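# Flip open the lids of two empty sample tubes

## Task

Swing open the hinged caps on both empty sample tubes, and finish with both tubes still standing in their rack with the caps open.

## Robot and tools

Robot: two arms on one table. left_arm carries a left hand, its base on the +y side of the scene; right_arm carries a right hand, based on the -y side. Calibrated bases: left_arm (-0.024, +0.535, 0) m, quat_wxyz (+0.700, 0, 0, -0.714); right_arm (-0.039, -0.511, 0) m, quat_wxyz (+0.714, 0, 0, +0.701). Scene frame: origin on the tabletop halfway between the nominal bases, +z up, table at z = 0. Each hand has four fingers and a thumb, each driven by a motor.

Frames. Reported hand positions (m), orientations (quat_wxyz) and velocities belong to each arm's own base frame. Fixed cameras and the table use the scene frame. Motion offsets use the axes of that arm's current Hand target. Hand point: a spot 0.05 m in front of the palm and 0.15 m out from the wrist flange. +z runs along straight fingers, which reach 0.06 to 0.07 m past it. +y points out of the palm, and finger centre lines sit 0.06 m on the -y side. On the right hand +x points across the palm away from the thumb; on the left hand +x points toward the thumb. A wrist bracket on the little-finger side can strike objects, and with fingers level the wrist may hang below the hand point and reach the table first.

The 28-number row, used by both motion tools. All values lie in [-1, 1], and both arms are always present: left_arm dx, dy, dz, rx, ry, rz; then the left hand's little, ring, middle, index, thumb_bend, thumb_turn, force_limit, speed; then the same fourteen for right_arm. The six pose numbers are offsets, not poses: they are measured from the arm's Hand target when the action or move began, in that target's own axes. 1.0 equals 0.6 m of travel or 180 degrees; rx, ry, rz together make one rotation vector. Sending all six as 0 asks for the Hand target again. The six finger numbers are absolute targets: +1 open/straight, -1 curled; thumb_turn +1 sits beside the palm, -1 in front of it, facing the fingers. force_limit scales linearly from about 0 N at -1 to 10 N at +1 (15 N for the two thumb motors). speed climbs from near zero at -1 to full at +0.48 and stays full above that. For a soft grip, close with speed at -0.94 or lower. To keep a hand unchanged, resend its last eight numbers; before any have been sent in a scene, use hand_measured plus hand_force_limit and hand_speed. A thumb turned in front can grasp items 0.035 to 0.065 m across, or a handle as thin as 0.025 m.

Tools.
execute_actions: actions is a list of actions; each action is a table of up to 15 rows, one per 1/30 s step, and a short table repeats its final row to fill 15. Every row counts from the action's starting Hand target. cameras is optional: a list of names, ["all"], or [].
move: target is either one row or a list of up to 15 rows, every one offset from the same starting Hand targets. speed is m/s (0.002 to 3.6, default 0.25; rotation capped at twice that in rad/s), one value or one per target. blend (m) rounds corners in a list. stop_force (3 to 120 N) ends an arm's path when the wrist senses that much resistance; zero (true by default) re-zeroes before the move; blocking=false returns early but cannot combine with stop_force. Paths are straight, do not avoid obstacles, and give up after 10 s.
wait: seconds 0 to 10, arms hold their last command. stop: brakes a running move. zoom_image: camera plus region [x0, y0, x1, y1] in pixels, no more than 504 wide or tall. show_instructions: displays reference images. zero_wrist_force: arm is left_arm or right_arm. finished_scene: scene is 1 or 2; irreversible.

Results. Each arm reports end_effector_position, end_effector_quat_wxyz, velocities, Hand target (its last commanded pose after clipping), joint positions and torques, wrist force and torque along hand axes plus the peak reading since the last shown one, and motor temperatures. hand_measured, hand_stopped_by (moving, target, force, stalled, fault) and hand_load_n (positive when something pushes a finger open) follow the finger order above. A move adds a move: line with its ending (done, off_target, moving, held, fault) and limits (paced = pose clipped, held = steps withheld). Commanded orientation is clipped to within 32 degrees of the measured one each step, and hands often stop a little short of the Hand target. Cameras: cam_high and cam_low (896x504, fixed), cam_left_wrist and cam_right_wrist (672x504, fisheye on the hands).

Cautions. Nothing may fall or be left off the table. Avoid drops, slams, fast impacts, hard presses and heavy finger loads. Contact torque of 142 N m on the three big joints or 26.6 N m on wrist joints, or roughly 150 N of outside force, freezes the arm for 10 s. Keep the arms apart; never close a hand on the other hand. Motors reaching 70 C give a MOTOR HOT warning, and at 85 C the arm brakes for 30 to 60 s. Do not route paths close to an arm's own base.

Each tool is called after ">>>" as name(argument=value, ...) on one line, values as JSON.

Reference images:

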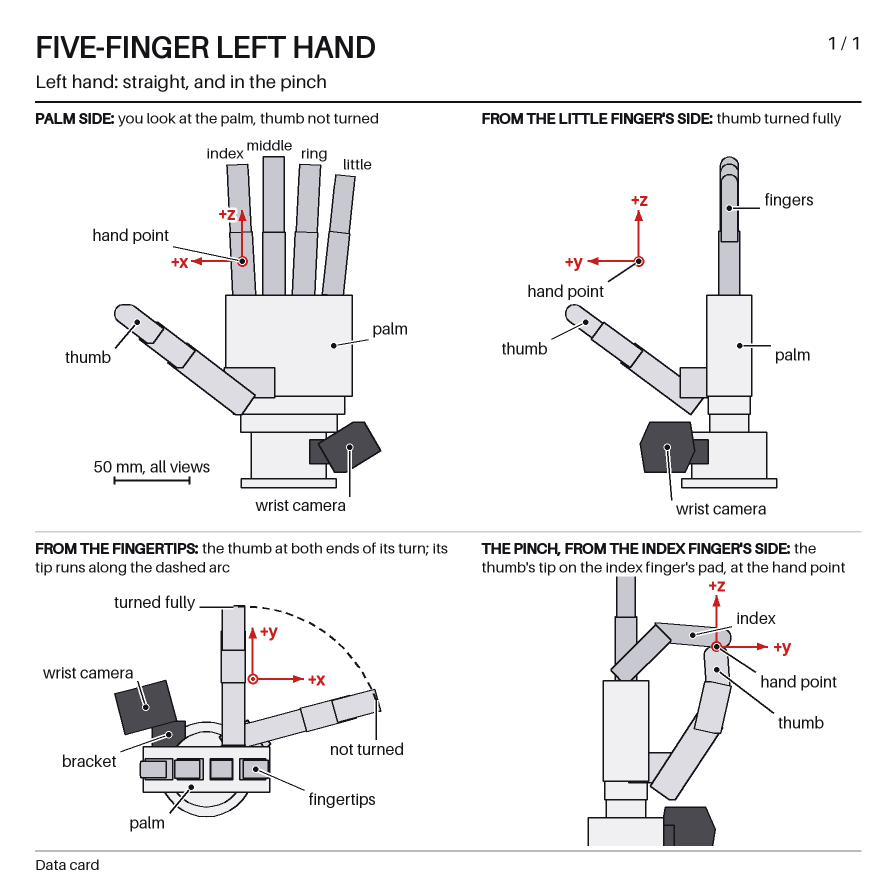

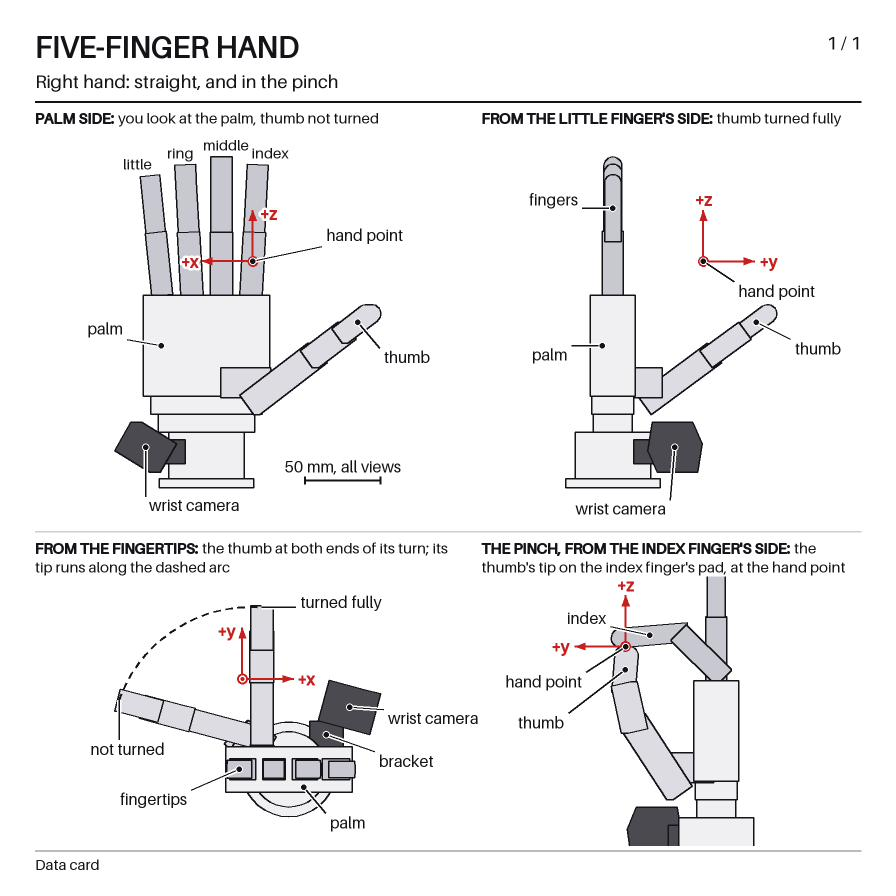

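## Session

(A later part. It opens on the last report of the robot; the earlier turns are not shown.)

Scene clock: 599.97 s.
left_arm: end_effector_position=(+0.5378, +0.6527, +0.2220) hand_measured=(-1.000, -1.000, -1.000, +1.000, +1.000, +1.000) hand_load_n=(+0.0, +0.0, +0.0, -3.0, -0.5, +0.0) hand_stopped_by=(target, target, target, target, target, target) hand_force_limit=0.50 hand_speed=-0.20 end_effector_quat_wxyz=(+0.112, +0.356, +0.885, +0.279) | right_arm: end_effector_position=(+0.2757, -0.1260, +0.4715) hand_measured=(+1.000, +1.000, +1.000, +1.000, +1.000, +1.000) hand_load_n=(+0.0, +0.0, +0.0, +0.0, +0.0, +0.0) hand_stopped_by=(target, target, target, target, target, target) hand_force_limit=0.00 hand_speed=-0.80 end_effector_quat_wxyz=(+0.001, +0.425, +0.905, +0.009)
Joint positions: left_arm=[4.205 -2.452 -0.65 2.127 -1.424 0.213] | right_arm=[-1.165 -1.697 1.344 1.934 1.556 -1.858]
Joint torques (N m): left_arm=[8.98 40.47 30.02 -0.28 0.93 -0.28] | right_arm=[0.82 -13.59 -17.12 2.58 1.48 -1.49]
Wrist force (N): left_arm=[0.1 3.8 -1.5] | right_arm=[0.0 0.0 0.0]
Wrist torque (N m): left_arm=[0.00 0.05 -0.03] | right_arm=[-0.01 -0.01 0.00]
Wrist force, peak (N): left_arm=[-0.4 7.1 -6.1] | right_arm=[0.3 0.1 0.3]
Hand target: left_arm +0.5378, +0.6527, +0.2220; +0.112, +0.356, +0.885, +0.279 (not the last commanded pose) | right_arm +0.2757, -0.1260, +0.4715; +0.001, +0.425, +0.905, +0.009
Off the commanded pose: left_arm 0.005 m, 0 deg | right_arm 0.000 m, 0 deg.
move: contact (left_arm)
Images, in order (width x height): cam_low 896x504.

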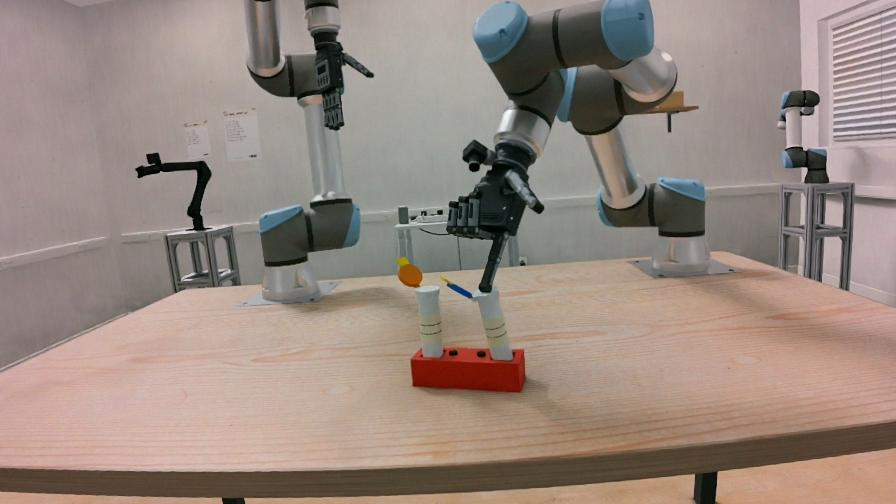

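>>> move(target=[[0.0046, -0.0137, -0.0134, 0, 0, 0, -1, -1, -1, 1, 1, 1, 0.5, -0.2, 0, 0, 0, 0, 0, 0, 1, 1, 1, 1, 1, 1, 0, -0.8], [0.0092, -0.0299, -0.0271, 0, 0, 0, -1, -1, -1, 1, 1, 1, 0.5, -0.2, 0, 0, 0, 0, 0, 0, 1, 1, 1, 1, 1, 1, 0, -0.8]], speed=0.025, stop_force=10, cameras=["cam_low", "cam_high"])

>>> zoom_image(camera="cam_low", region=[430, 240, 540, 350])

>>> zoom_image(camera="cam_high", region=[335, 270, 415, 350])

Scene clock: 608.63 s.
left_arm: end_effector_position=(+0.5171, +0.6392, +0.2251) hand_measured=(-1.000, -1.000, -1.000, +1.000, +1.000, +1.000) hand_load_n=(+0.0, +0.0, +0.0, -0.5, +0.0, +0.0) hand_stopped_by=(target, target, target, target, target, target) hand_force_limit=0.50 hand_speed=-0.20 end_effector_quat_wxyz=(+0.112, +0.356, +0.885, +0.279) | right_arm: end_effector_position=(+0.2757, -0.1260, +0.4715) hand_measured=(+1.000, +1.000, +1.000, +1.000, +1.000, +1.000) hand_load_n=(+0.0, +0.5, +0.0, +0.0, +0.0, +0.0) hand_stopped_by=(target, target, target, target, target, target) hand_force_limit=0.00 hand_speed=-0.80 end_effector_quat_wxyz=(+0.001, +0.425, +0.905, +0.009)
Joint positions: left_arm=[4.223 -2.367 -0.797 2.186 -1.414 0.228] | right_arm=[-1.165 -1.697 1.344 1.934 1.556 -1.858]
Joint torques (N m): left_arm=[-9.33 39.95 31.41 -2.99 -1.5 -1.3] | right_arm=[0.92 -14.28 -17.18 2.25 1.55 -1.56]
Wrist force (N): left_arm=[-0.5 1.6 0.0] | right_arm=[0.2 0.0 -0.1]
Wrist torque (N m): left_arm=[-0.03 0.09 -0.18] | right_arm=[0.01 -0.02 0.01]
Wrist force, peak (N): left_arm=[-0.1 3.9 -1.7] | right_arm=[0.3 -0.3 0.3]
Hand target: left_arm +0.5171, +0.6392, +0.2251; +0.112, +0.356, +0.885, +0.279 | right_arm +0.2757, -0.1260, +0.4715; +0.001, +0.425, +0.905, +0.009
Off the commanded pose: left_arm 0.000 m, 0 deg | right_arm 0.000 m, 0 deg.
move: done
Images, in order (width x height): cam_high 896x504, cam_low 896x504.

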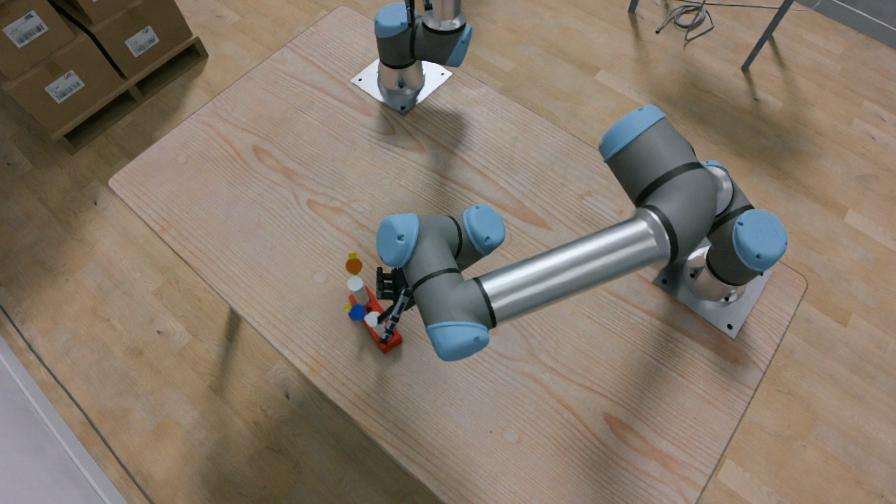

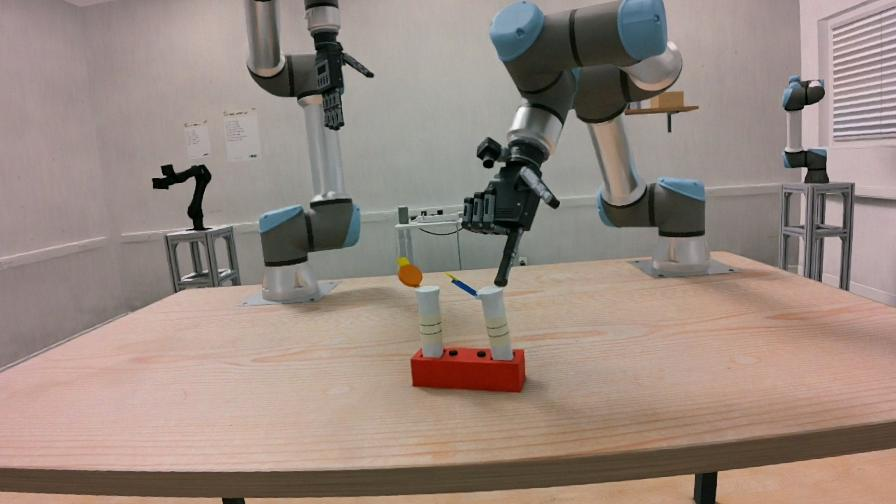

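Scaled by 4.582.

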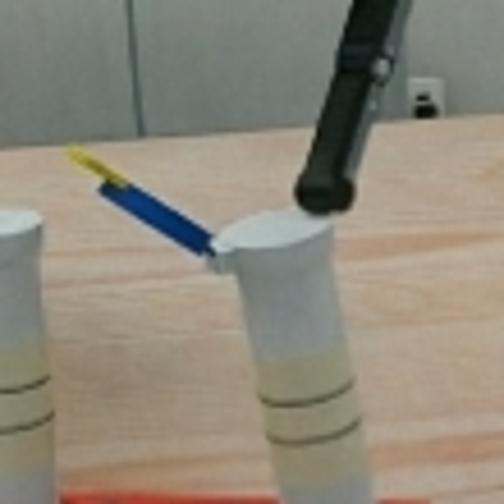

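Scaled by 6.300.

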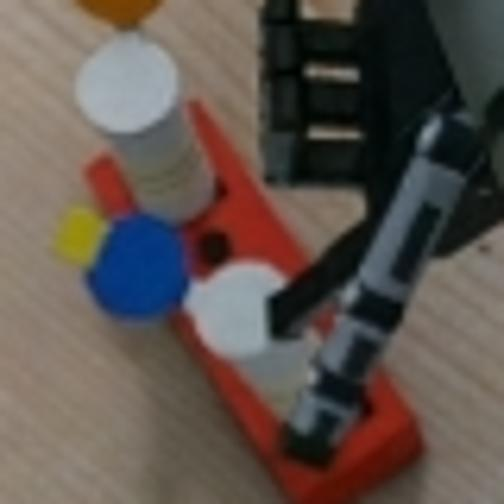

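>>> move(target=[[0, 0.0287, -0.0410, 0, 0, 0, -1, -1, -1, 1, 1, 1, 0.5, -0.2, 0, 0, 0, 0, 0, 0, 1, 1, 1, 1, 1, 1, 0, -0.8], [-0.0688, -0.1206, -0.0743, 0, 0.1531, -0.2184, 0.22, -1, -1, -1, 1, 1, 0.5, 0.0, 0, 0, 0, 0, 0, 0, 1, 1, 1, 1, 1, 1, 0, -0.8], [-0.0688, -0.1781, 0.0077, 0, 0.1531, -0.2184, 0.22, -1, -1, -1, 1, 1, 0.5, 0.0, 0, 0, 0, 0, 0, 0, 1, 1, 1, 1, 1, 1, 0, -0.8]], speed=[0.1, 0.2, 0.15], cameras=["cam_low", "cam_high", "cam_left_wrist"])

>>> zoom_image(camera="cam_low", region=[390, 230, 550, 390])

>>> zoom_image(camera="cam_high", region=[325, 230, 445, 350])

Scene clock: 671.07 s.
left_arm: end_effector_position=(+0.4881, +0.5494, +0.1598) hand_measured=(+0.220, -1.000, -1.000, -1.000, +1.000, +1.000) hand_load_n=(+0.0, +0.0, +0.0, +0.0, +0.0, +0.0) hand_stopped_by=(target, target, target, target, target, target) hand_force_limit=0.50 hand_speed=0.00 end_effector_quat_wxyz=(-0.011, -0.035, +0.953, +0.301) | right_arm: end_effector_position=(+0.2757, -0.1260, +0.4715) hand_measured=(+1.000, +1.000, +1.000, +1.000, +1.000, +1.000) hand_load_n=(+0.0, +0.0, +0.0, +0.0, +0.0, +0.0) hand_stopped_by=(target, target, target, target, target, target) hand_force_limit=0.00 hand_speed=-0.80 end_effector_quat_wxyz=(+0.001, +0.425, +0.905, +0.009)
Joint positions: left_arm=[3.944 -2.463 -0.824 2.153 -2.013 -0.741] | right_arm=[-1.165 -1.697 1.344 1.934 1.556 -1.858]
Joint torques (N m): left_arm=[4.68 62.28 26.72 -1.79 1.01 0.38] | right_arm=[1.23 -12.79 -17.08 2.22 1.54 -1.68]
Wrist force (N): left_arm=[0.0 1.2 0.6] | right_arm=[0.1 0.1 0.2]
Wrist torque (N m): left_arm=[-0.10 0.05 -0.17] | right_arm=[-0.01 -0.02 0.01]
Wrist force, peak (N): left_arm=[-0.3 2.0 -0.6] | right_arm=[0.4 -0.2 0.2]
Hand target: left_arm +0.4881, +0.5494, +0.1599; -0.011, -0.035, +0.953, +0.301 | right_arm +0.2757, -0.1260, +0.4715; +0.001, +0.425, +0.905, +0.009
Off the commanded pose: left_arm 0.000 m, 0 deg | right_arm 0.000 m, 0 deg.
move: done
camera_calibration:
cam_left_wrist: T_world_to_cam=[[-0.241393, -0.79097, -0.562224, 0.643501], [-0.820164, -0.143389, 0.553869, 0.388114], [-0.518711, 0.594815, -0.614112, 0.13985], [0, 0, 0, 1]] pos_world=[0.546195, 0.481457, 0.232711]
Images, in order (width x height): cam_high 896x504, cam_low 896x504, cam_left_wrist 672x504.

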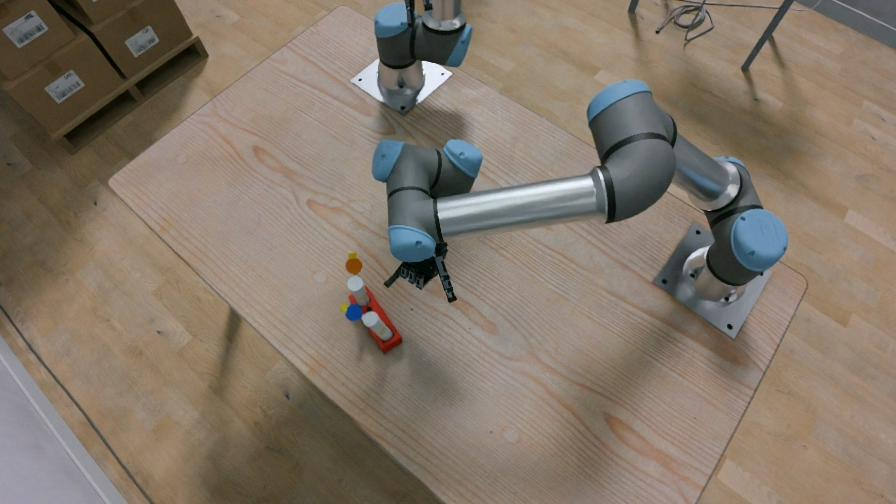

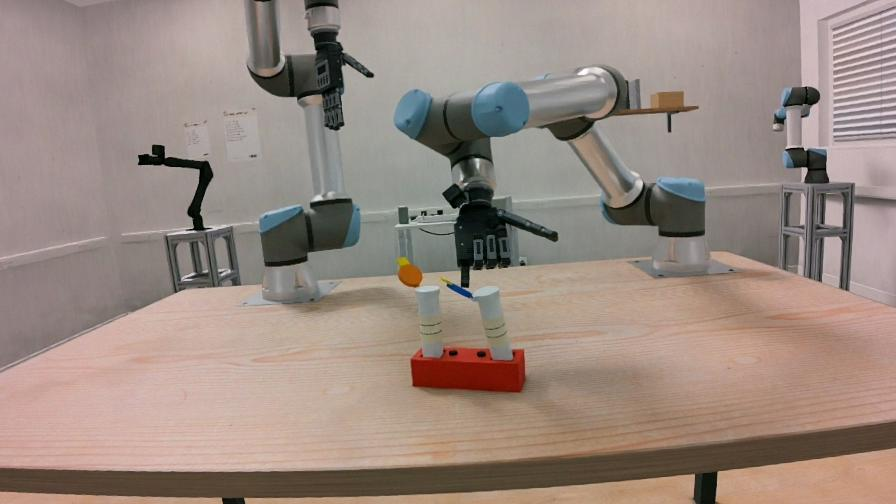

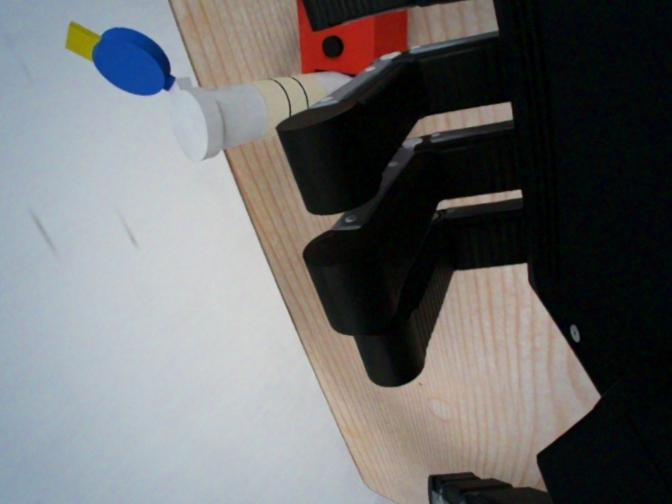

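Scaled by 3.150.

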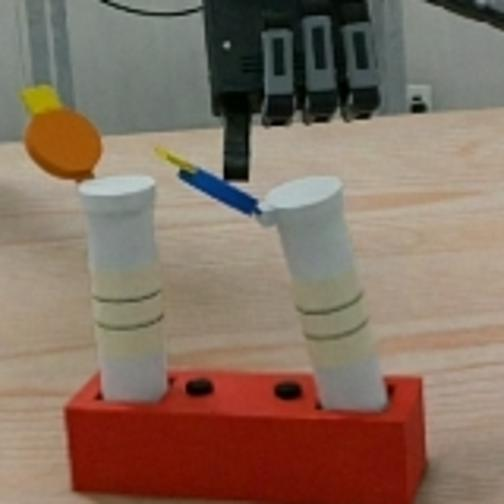

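Scaled by 4.200.

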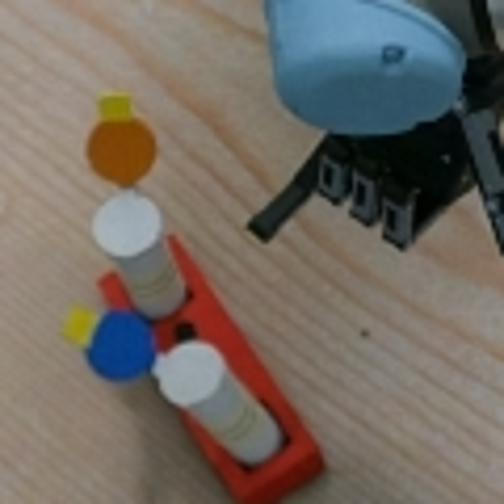

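>>> execute_actions(actions=[])

Scene clock: 701.40 s.
left_arm: end_effector_position=(+0.4881, +0.5494, +0.1599) hand_measured=(+0.220, -1.000, -1.000, -1.000, +1.000, +1.000) hand_load_n=(+0.0, +0.0, +0.0, +0.0, +0.0, +0.0) hand_stopped_by=(target, target, target, target, target, target) hand_force_limit=0.50 hand_speed=0.00 end_effector_quat_wxyz=(-0.011, -0.035, +0.953, +0.301) | right_arm: end_effector_position=(+0.2757, -0.1260, +0.4715) hand_measured=(+1.000, +1.000, +1.000, +1.000, +1.000, +1.000) hand_load_n=(+0.0, +0.0, +0.0, +0.0, +0.0, +0.0) hand_stopped_by=(target, target, target, target, target, target) hand_force_limit=0.00 hand_speed=-0.80 end_effector_quat_wxyz=(+0.001, +0.425, +0.905, +0.009)
Joint positions: left_arm=[3.944 -2.463 -0.824 2.153 -2.013 -0.741] | right_arm=[-1.165 -1.697 1.344 1.934 1.556 -1.858]
Joint velocities: within noise
Joint torques (N m): left_arm=[10.89 62.76 18.89 -0.48 0.99 -1.15] | right_arm=[1.02 -13.98 -17.07 2.18 1.64 -1.76]
Motor temperatures (°C): left_arm=[33 32 28 34 32 30] | right_arm=[27 29 29 38 36 32]
Wrist force (N): left_arm=[-0.2 1.2 0.5] | right_arm=[0.0 -0.1 0.2]
Wrist torque (N m): left_arm=[-0.10 0.07 -0.18] | right_arm=[-0.03 -0.01 0.00]
Wrist force, peak (N): left_arm=[-0.2 1.4 0.4] | right_arm=[0.3 -0.1 0.3]
Hand target: left_arm +0.4881, +0.5494, +0.1599; -0.011, -0.035, +0.953, +0.301 | right_arm +0.2757, -0.1260, +0.4715; +0.001, +0.425, +0.905, +0.009
Off the commanded pose: left_arm 0.000 m, 0 deg | right_arm 0.000 m, 0 deg.
camera_calibration:
cam_left_wrist: T_world_to_cam=[[-0.241202, -0.790868, -0.562449, 0.643456], [-0.820285, -0.143566, 0.553644, 0.388262], [-0.518607, 0.594909, -0.614109, 0.139809], [0, 0, 0, 1]] pos_world=[0.546195, 0.481456, 0.23281]
cam_right_wrist: T_world_to_cam=[[0.602641, 0.796204, 0.0536907, -0.0951066], [0.676571, -0.545451, 0.494707, -0.489513], [0.423174, -0.261805, -0.8674, 0.372822], [0, 0, 0, 1]] pos_world=[0.230737, -0.0936744, 0.570658]

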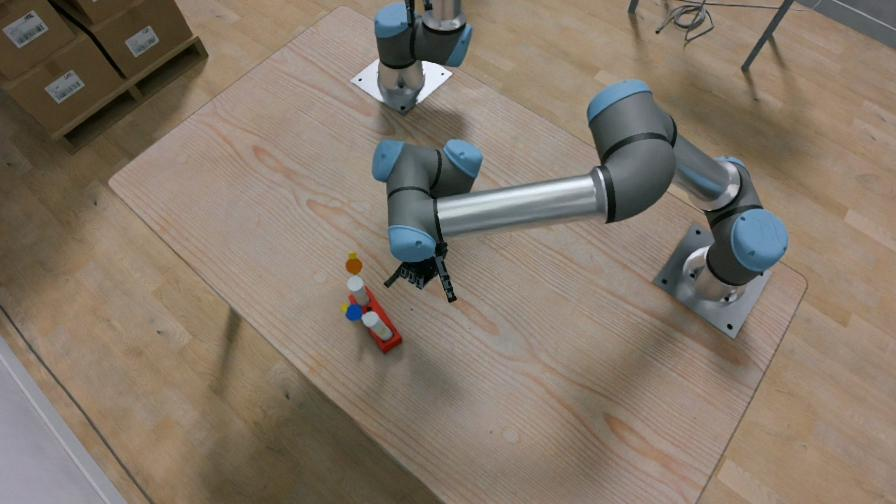

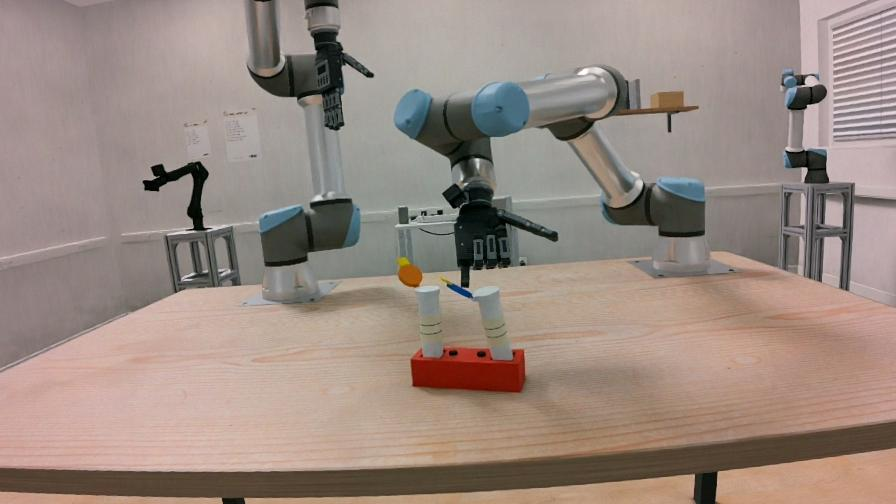

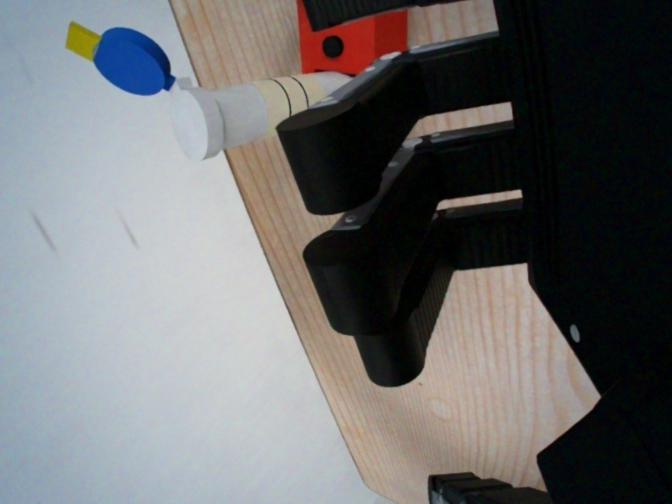

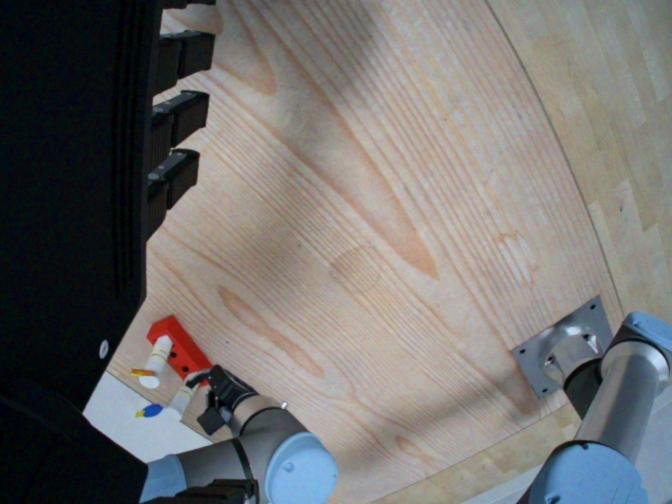

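>>> move(target=[[0,-0.01626,0.0232,0,0,0,0.22,-1,-1,-1,1,1,0.5,0.0,0,0,0,0,0,0,1,1,1,1,1,1,0,-0.8],[-0.00617,0.09431,0.1007,0,0,0,0.22,-1,-1,-1,1,1,0.5,0.0,0,0,0,0,0,0,1,1,1,1,1,1,0,-0.8]], speed=0.06, stop_force=4, cameras=["all"])

Scene clock: 718.43 s.
left_arm: end_effector_position=(+0.4859, +0.6305, +0.1429) hand_measured=(+0.220, -1.000, -1.000, -1.000, +1.000, +1.000) hand_load_n=(+0.0, +0.0, +0.0, +0.0, +0.0, +0.0) hand_stopped_by=(target, target, target, target, target, target) hand_force_limit=0.50 hand_speed=0.00 end_effector_quat_wxyz=(-0.011, -0.035, +0.953, +0.301) | right_arm: end_effector_position=(+0.2757, -0.1260, +0.4715) hand_measured=(+1.000, +1.000, +1.000, +1.000, +1.000, +1.000) hand_load_n=(+0.0, +0.0, +0.0, +0.0, +0.0, +0.0) hand_stopped_by=(target, target, target, target, target, target) hand_force_limit=0.00 hand_speed=-0.80 end_effector_quat_wxyz=(+0.001, +0.425, +0.905, +0.009)
Joint positions: left_arm=[4.029 -2.643 -0.517 2.061 -1.976 -0.658] | right_arm=[-1.165 -1.697 1.344 1.934 1.556 -1.858]
Joint torques (N m): left_arm=[-9.44 66.41 11.28 -0.11 -2.37 0.49] | right_arm=[2.11 -14.97 -16.82 2.26 1.49 -1.54]
Wrist force (N): left_arm=[-0.2 1.1 0.5] | right_arm=[0.1 0.0 0.2]
Wrist torque (N m): left_arm=[-0.10 0.07 -0.09] | right_arm=[-0.02 -0.02 0.00]
Wrist force, peak (N): left_arm=[-0.1 1.5 0.8] | right_arm=[0.4 0.1 0.1]
Hand target: left_arm +0.4859, +0.6305, +0.1429; -0.011, -0.035, +0.953, +0.301 | right_arm +0.2757, -0.1260, +0.4715; +0.001, +0.425, +0.905, +0.009
Off the commanded pose: left_arm 0.000 m, 0 deg | right_arm 0.000 m, 0 deg.
move: done
camera_calibration:
cam_left_wrist: T_world_to_cam=[[-0.241202, -0.790868, -0.562449, 0.697503], [-0.820285, -0.143566, 0.553644, 0.407513], [-0.518607, 0.594909, -0.614109, 0.0799808], [0, 0, 0, 1]] pos_world=[0.543995, 0.562556, 0.21581]
cam_right_wrist: T_world_to_cam=[[0.602641, 0.796204, 0.0536907, -0.0951066], [0.676571, -0.545451, 0.494707, -0.489513], [0.423174, -0.261805, -0.8674, 0.372822], [0, 0, 0, 1]] pos_world=[0.230737, -0.0936744, 0.570658]

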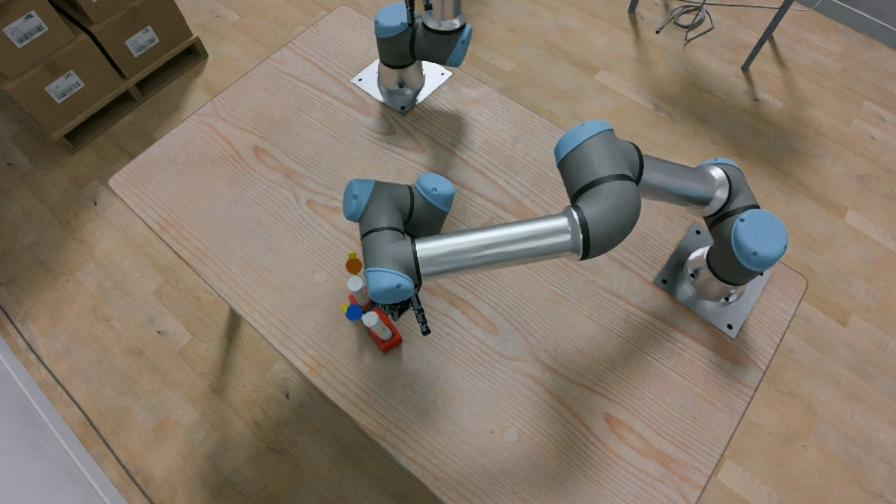

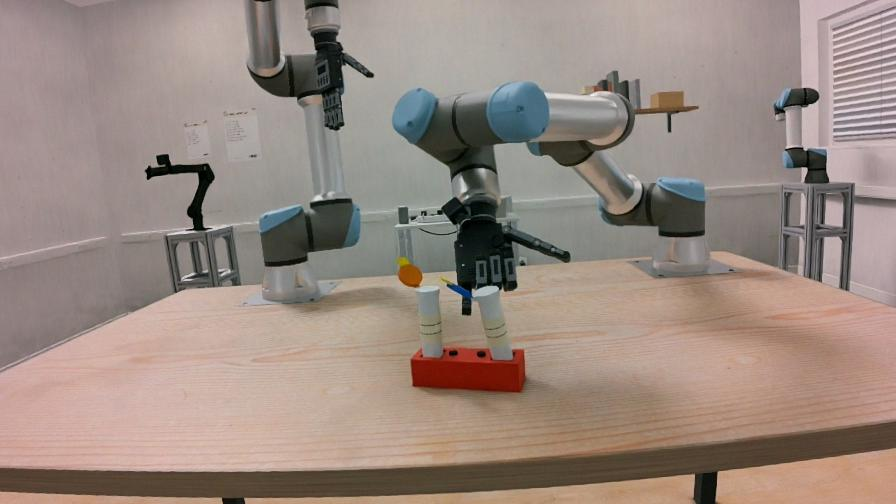

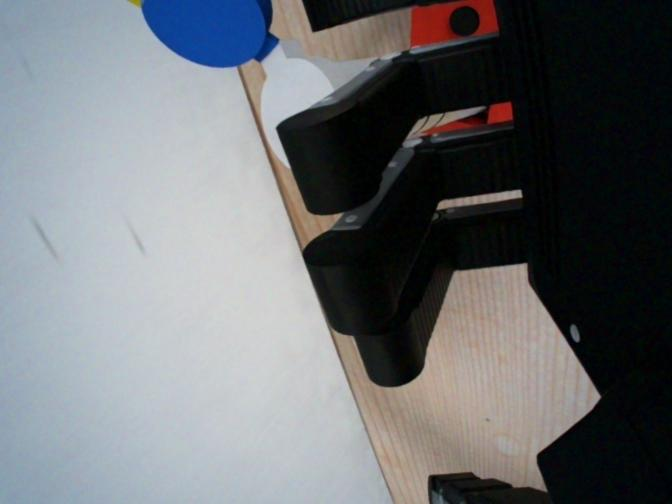

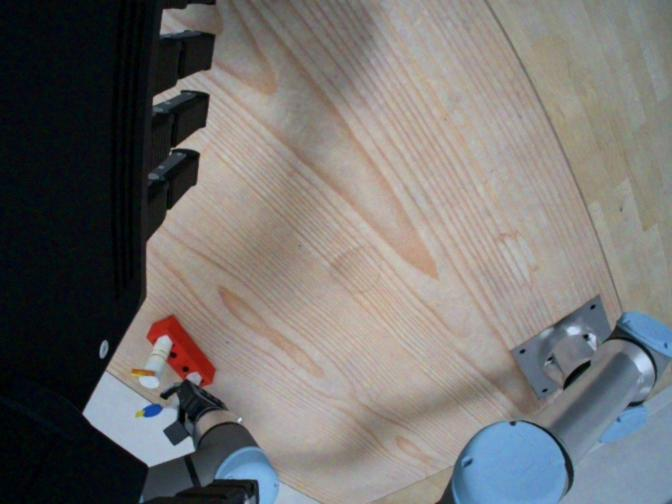

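>>> zoom_image(camera="cam_low", region=[390, 220, 560, 400])

>>> zoom_image(camera="cam_high", region=[310, 230, 450, 370])

Scaled by 2.800.

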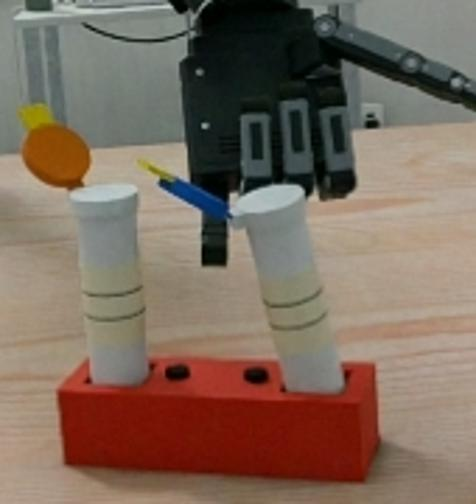

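Scaled by 3.600.

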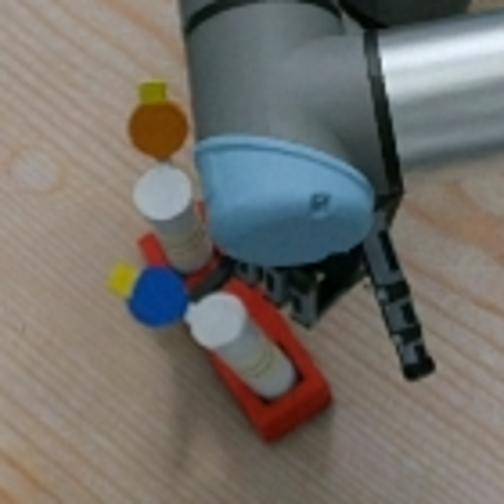

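>>> move(target=[0.0400,0,0,0,0,0,0.22,-1,-1,-1,1,1,0.5,0.0,0,0,0,0,0,0,1,1,1,1,1,1,0,-0.8], speed=0.03, stop_force=4, cameras=["cam_low","cam_high"])

>>> zoom_image(camera="cam_low", region=[390, 220, 560, 400])

Scene clock: 731.23 s.
left_arm: end_effector_position=(+0.4620, +0.6288, +0.1429) hand_measured=(+0.220, -1.000, -1.000, -1.000, +1.000, +1.000) hand_load_n=(+0.0, +0.0, +0.0, +0.0, +0.0, +0.0) hand_stopped_by=(target, target, target, target, target, target) hand_force_limit=0.50 hand_speed=0.00 end_effector_quat_wxyz=(-0.011, -0.035, +0.953, +0.301) | right_arm: end_effector_position=(+0.2757, -0.1260, +0.4715) hand_measured=(+1.000, +1.000, +1.000, +1.000, +1.000, +1.000) hand_load_n=(+0.0, +0.0, +0.0, +0.0, +0.0, +0.0) hand_stopped_by=(target, target, target, target, target, target) hand_force_limit=0.00 hand_speed=-0.80 end_effector_quat_wxyz=(+0.001, +0.425, +0.905, +0.009)
Joint positions: left_arm=[4.055 -2.558 -0.678 2.147 -1.964 -0.632] | right_arm=[-1.165 -1.697 1.344 1.934 1.556 -1.858]
Joint torques (N m): left_arm=[-9.1 45.39 30.75 -3.28 -2.37 -1.29] | right_arm=[1.72 -14.01 -17.27 2.34 1.58 -1.66]
Wrist force (N): left_arm=[-0.2 1.2 0.6] | right_arm=[0.1 0.0 0.3]
Wrist torque (N m): left_arm=[-0.08 0.07 -0.18] | right_arm=[-0.02 -0.02 0.01]
Wrist force, peak (N): left_arm=[-0.1 1.4 0.8] | right_arm=[-0.2 0.0 0.5]
Hand target: left_arm +0.4620, +0.6288, +0.1429; -0.011, -0.035, +0.953, +0.301 | right_arm +0.2757, -0.1260, +0.4715; +0.001, +0.425, +0.905, +0.009
Off the commanded pose: left_arm 0.000 m, 0 deg | right_arm 0.000 m, 0 deg.
move: done
Images, in order (width x height): cam_high 896x504, cam_low 896x504.

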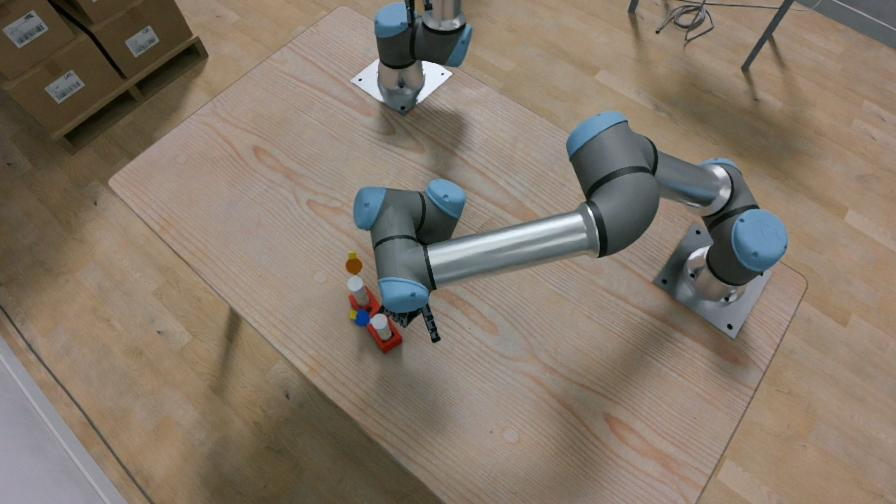

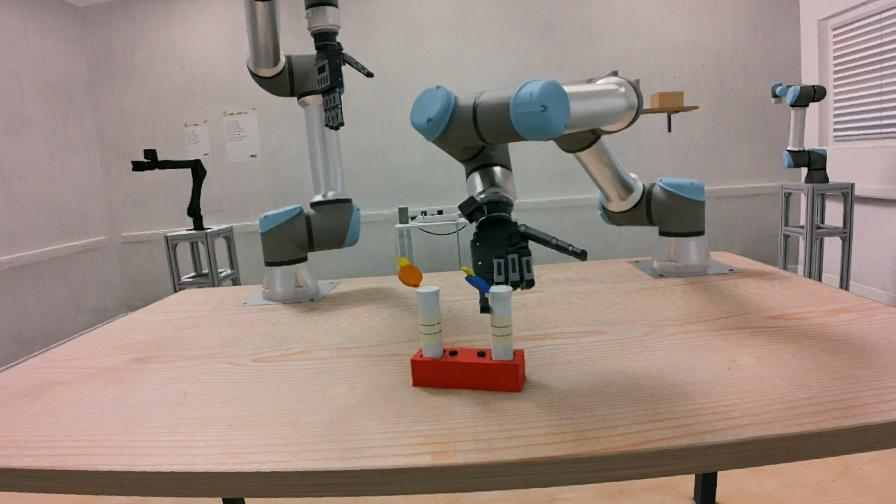

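Scaled by 2.800.

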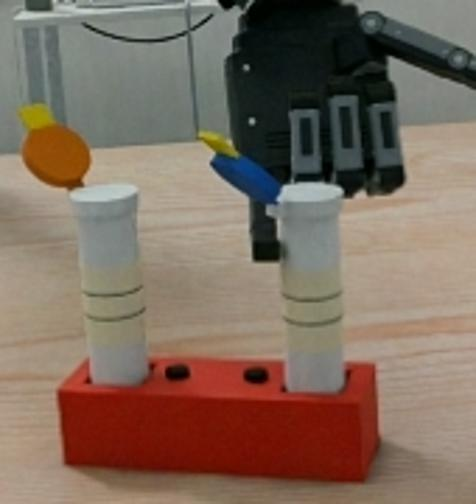

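>>> move(target=[[-0.0150,0,0,0,0,0,0.22,-1,-1,-1,1,1,0.5,0.0,0,0,0,0,0,0,1,1,1,1,1,1,0,-0.8],[-0.0150,-0.1229,-0.0861,0,0,0,0.22,-1,-1,-1,1,1,0.5,0.0,0,0,0,0,0,0,1,1,1,1,1,1,0,-0.8],[-0.0150,-0.0751,-0.1543,0,0,0,0.22,-1,-1,-1,1,1,0.5,0.0,0,0,0,0,0,0,1,1,1,1,1,1,0,-0.8]], speed=[0.03,0.08,0.08], cameras=["all"])

>>> zoom_image(camera="cam_low", region=[390, 220, 560, 400])

>>> zoom_image(camera="cam_high", region=[310, 230, 450, 370])

Scene clock: 742.87 s.
left_arm: end_effector_position=(+0.4775, +0.5396, +0.1930) hand_measured=(+0.220, -1.000, -1.000, -1.000, +1.000, +1.000) hand_load_n=(+0.0, +0.0, +0.0, +0.0, +0.0, +0.0) hand_stopped_by=(target, target, target, target, target, target) hand_force_limit=0.50 hand_speed=0.00 end_effector_quat_wxyz=(-0.011, -0.035, +0.953, +0.301) | right_arm: end_effector_position=(+0.2757, -0.1260, +0.4715) hand_measured=(+1.000, +1.000, +1.000, +1.000, +1.000, +1.000) hand_load_n=(+0.0, +0.0, -0.5, +0.0, +0.0, +0.5) hand_stopped_by=(target, target, target, target, target, target) hand_force_limit=0.00 hand_speed=-0.80 end_effector_quat_wxyz=(+0.001, +0.425, +0.905, +0.009)
Joint positions: left_arm=[3.945 -2.404 -0.847 2.118 -2.013 -0.74] | right_arm=[-1.165 -1.697 1.344 1.934 1.556 -1.858]
Joint torques (N m): left_arm=[7.48 41.19 10.91 -0.3 0.05 -1.42] | right_arm=[0.6 -14.38 -16.96 2.48 1.4 -1.7]
Wrist force (N): left_arm=[-0.1 1.2 0.3] | right_arm=[-0.1 0.0 0.2]
Wrist torque (N m): left_arm=[-0.07 0.07 -0.18] | right_arm=[-0.01 0.01 -0.01]
Wrist force, peak (N): left_arm=[0.1 2.0 1.1] | right_arm=[0.2 0.4 0.1]
Hand target: left_arm +0.4775, +0.5396, +0.1929; -0.011, -0.035, +0.953, +0.301 | right_arm +0.2757, -0.1260, +0.4715; +0.001, +0.425, +0.905, +0.009
Off the commanded pose: left_arm 0.000 m, 0 deg | right_arm 0.000 m, 0 deg.
move: done
camera_calibration:
cam_left_wrist: T_world_to_cam=[[-0.241142, -0.790788, -0.562588, 0.651676], [-0.820368, -0.143617, 0.553507, 0.359995], [-0.518504, 0.595003, -0.614105, 0.160306], [0, 0, 0, 1]] pos_world=[0.535594, 0.471656, 0.26581]
cam_right_wrist: T_world_to_cam=[[0.602641, 0.796204, 0.0536907, -0.0951066], [0.676571, -0.545451, 0.494707, -0.489513], [0.423174, -0.261805, -0.8674, 0.372822], [0, 0, 0, 1]] pos_world=[0.230737, -0.0936744, 0.570658]

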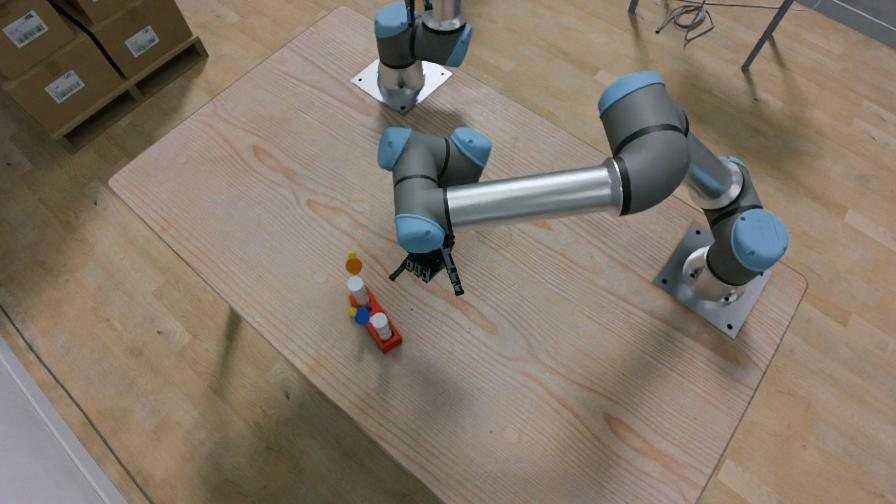

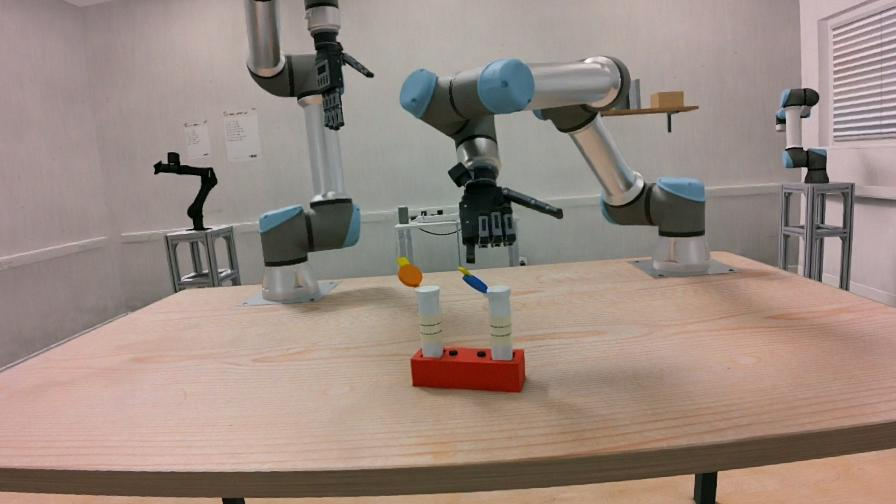

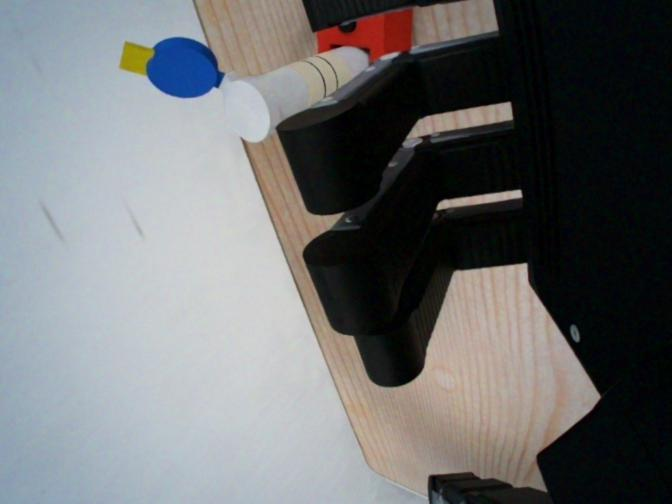

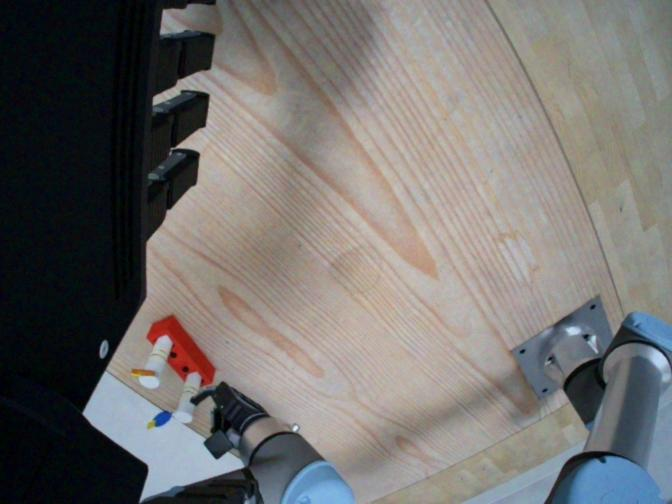

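Scaled by 2.800.

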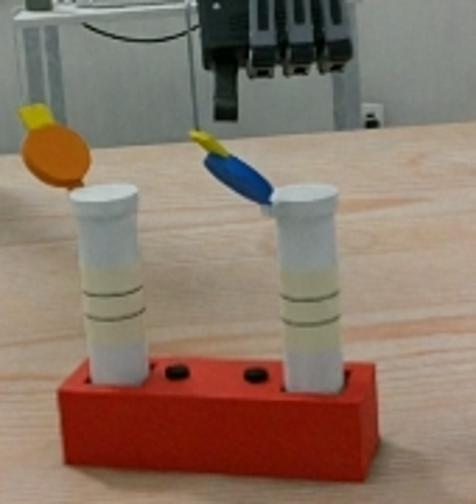

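Scaled by 3.600.

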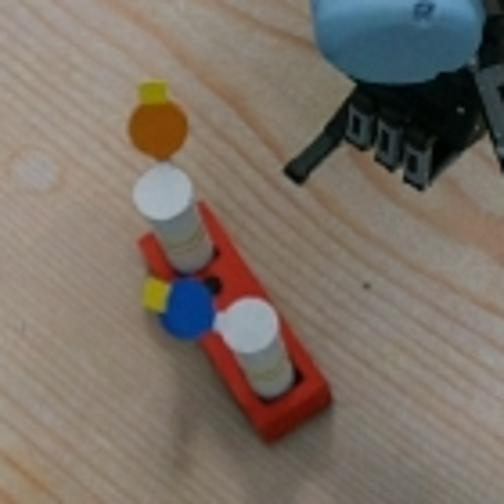

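>>> finished_scene(scene=2)

The scene is finished: the task was done.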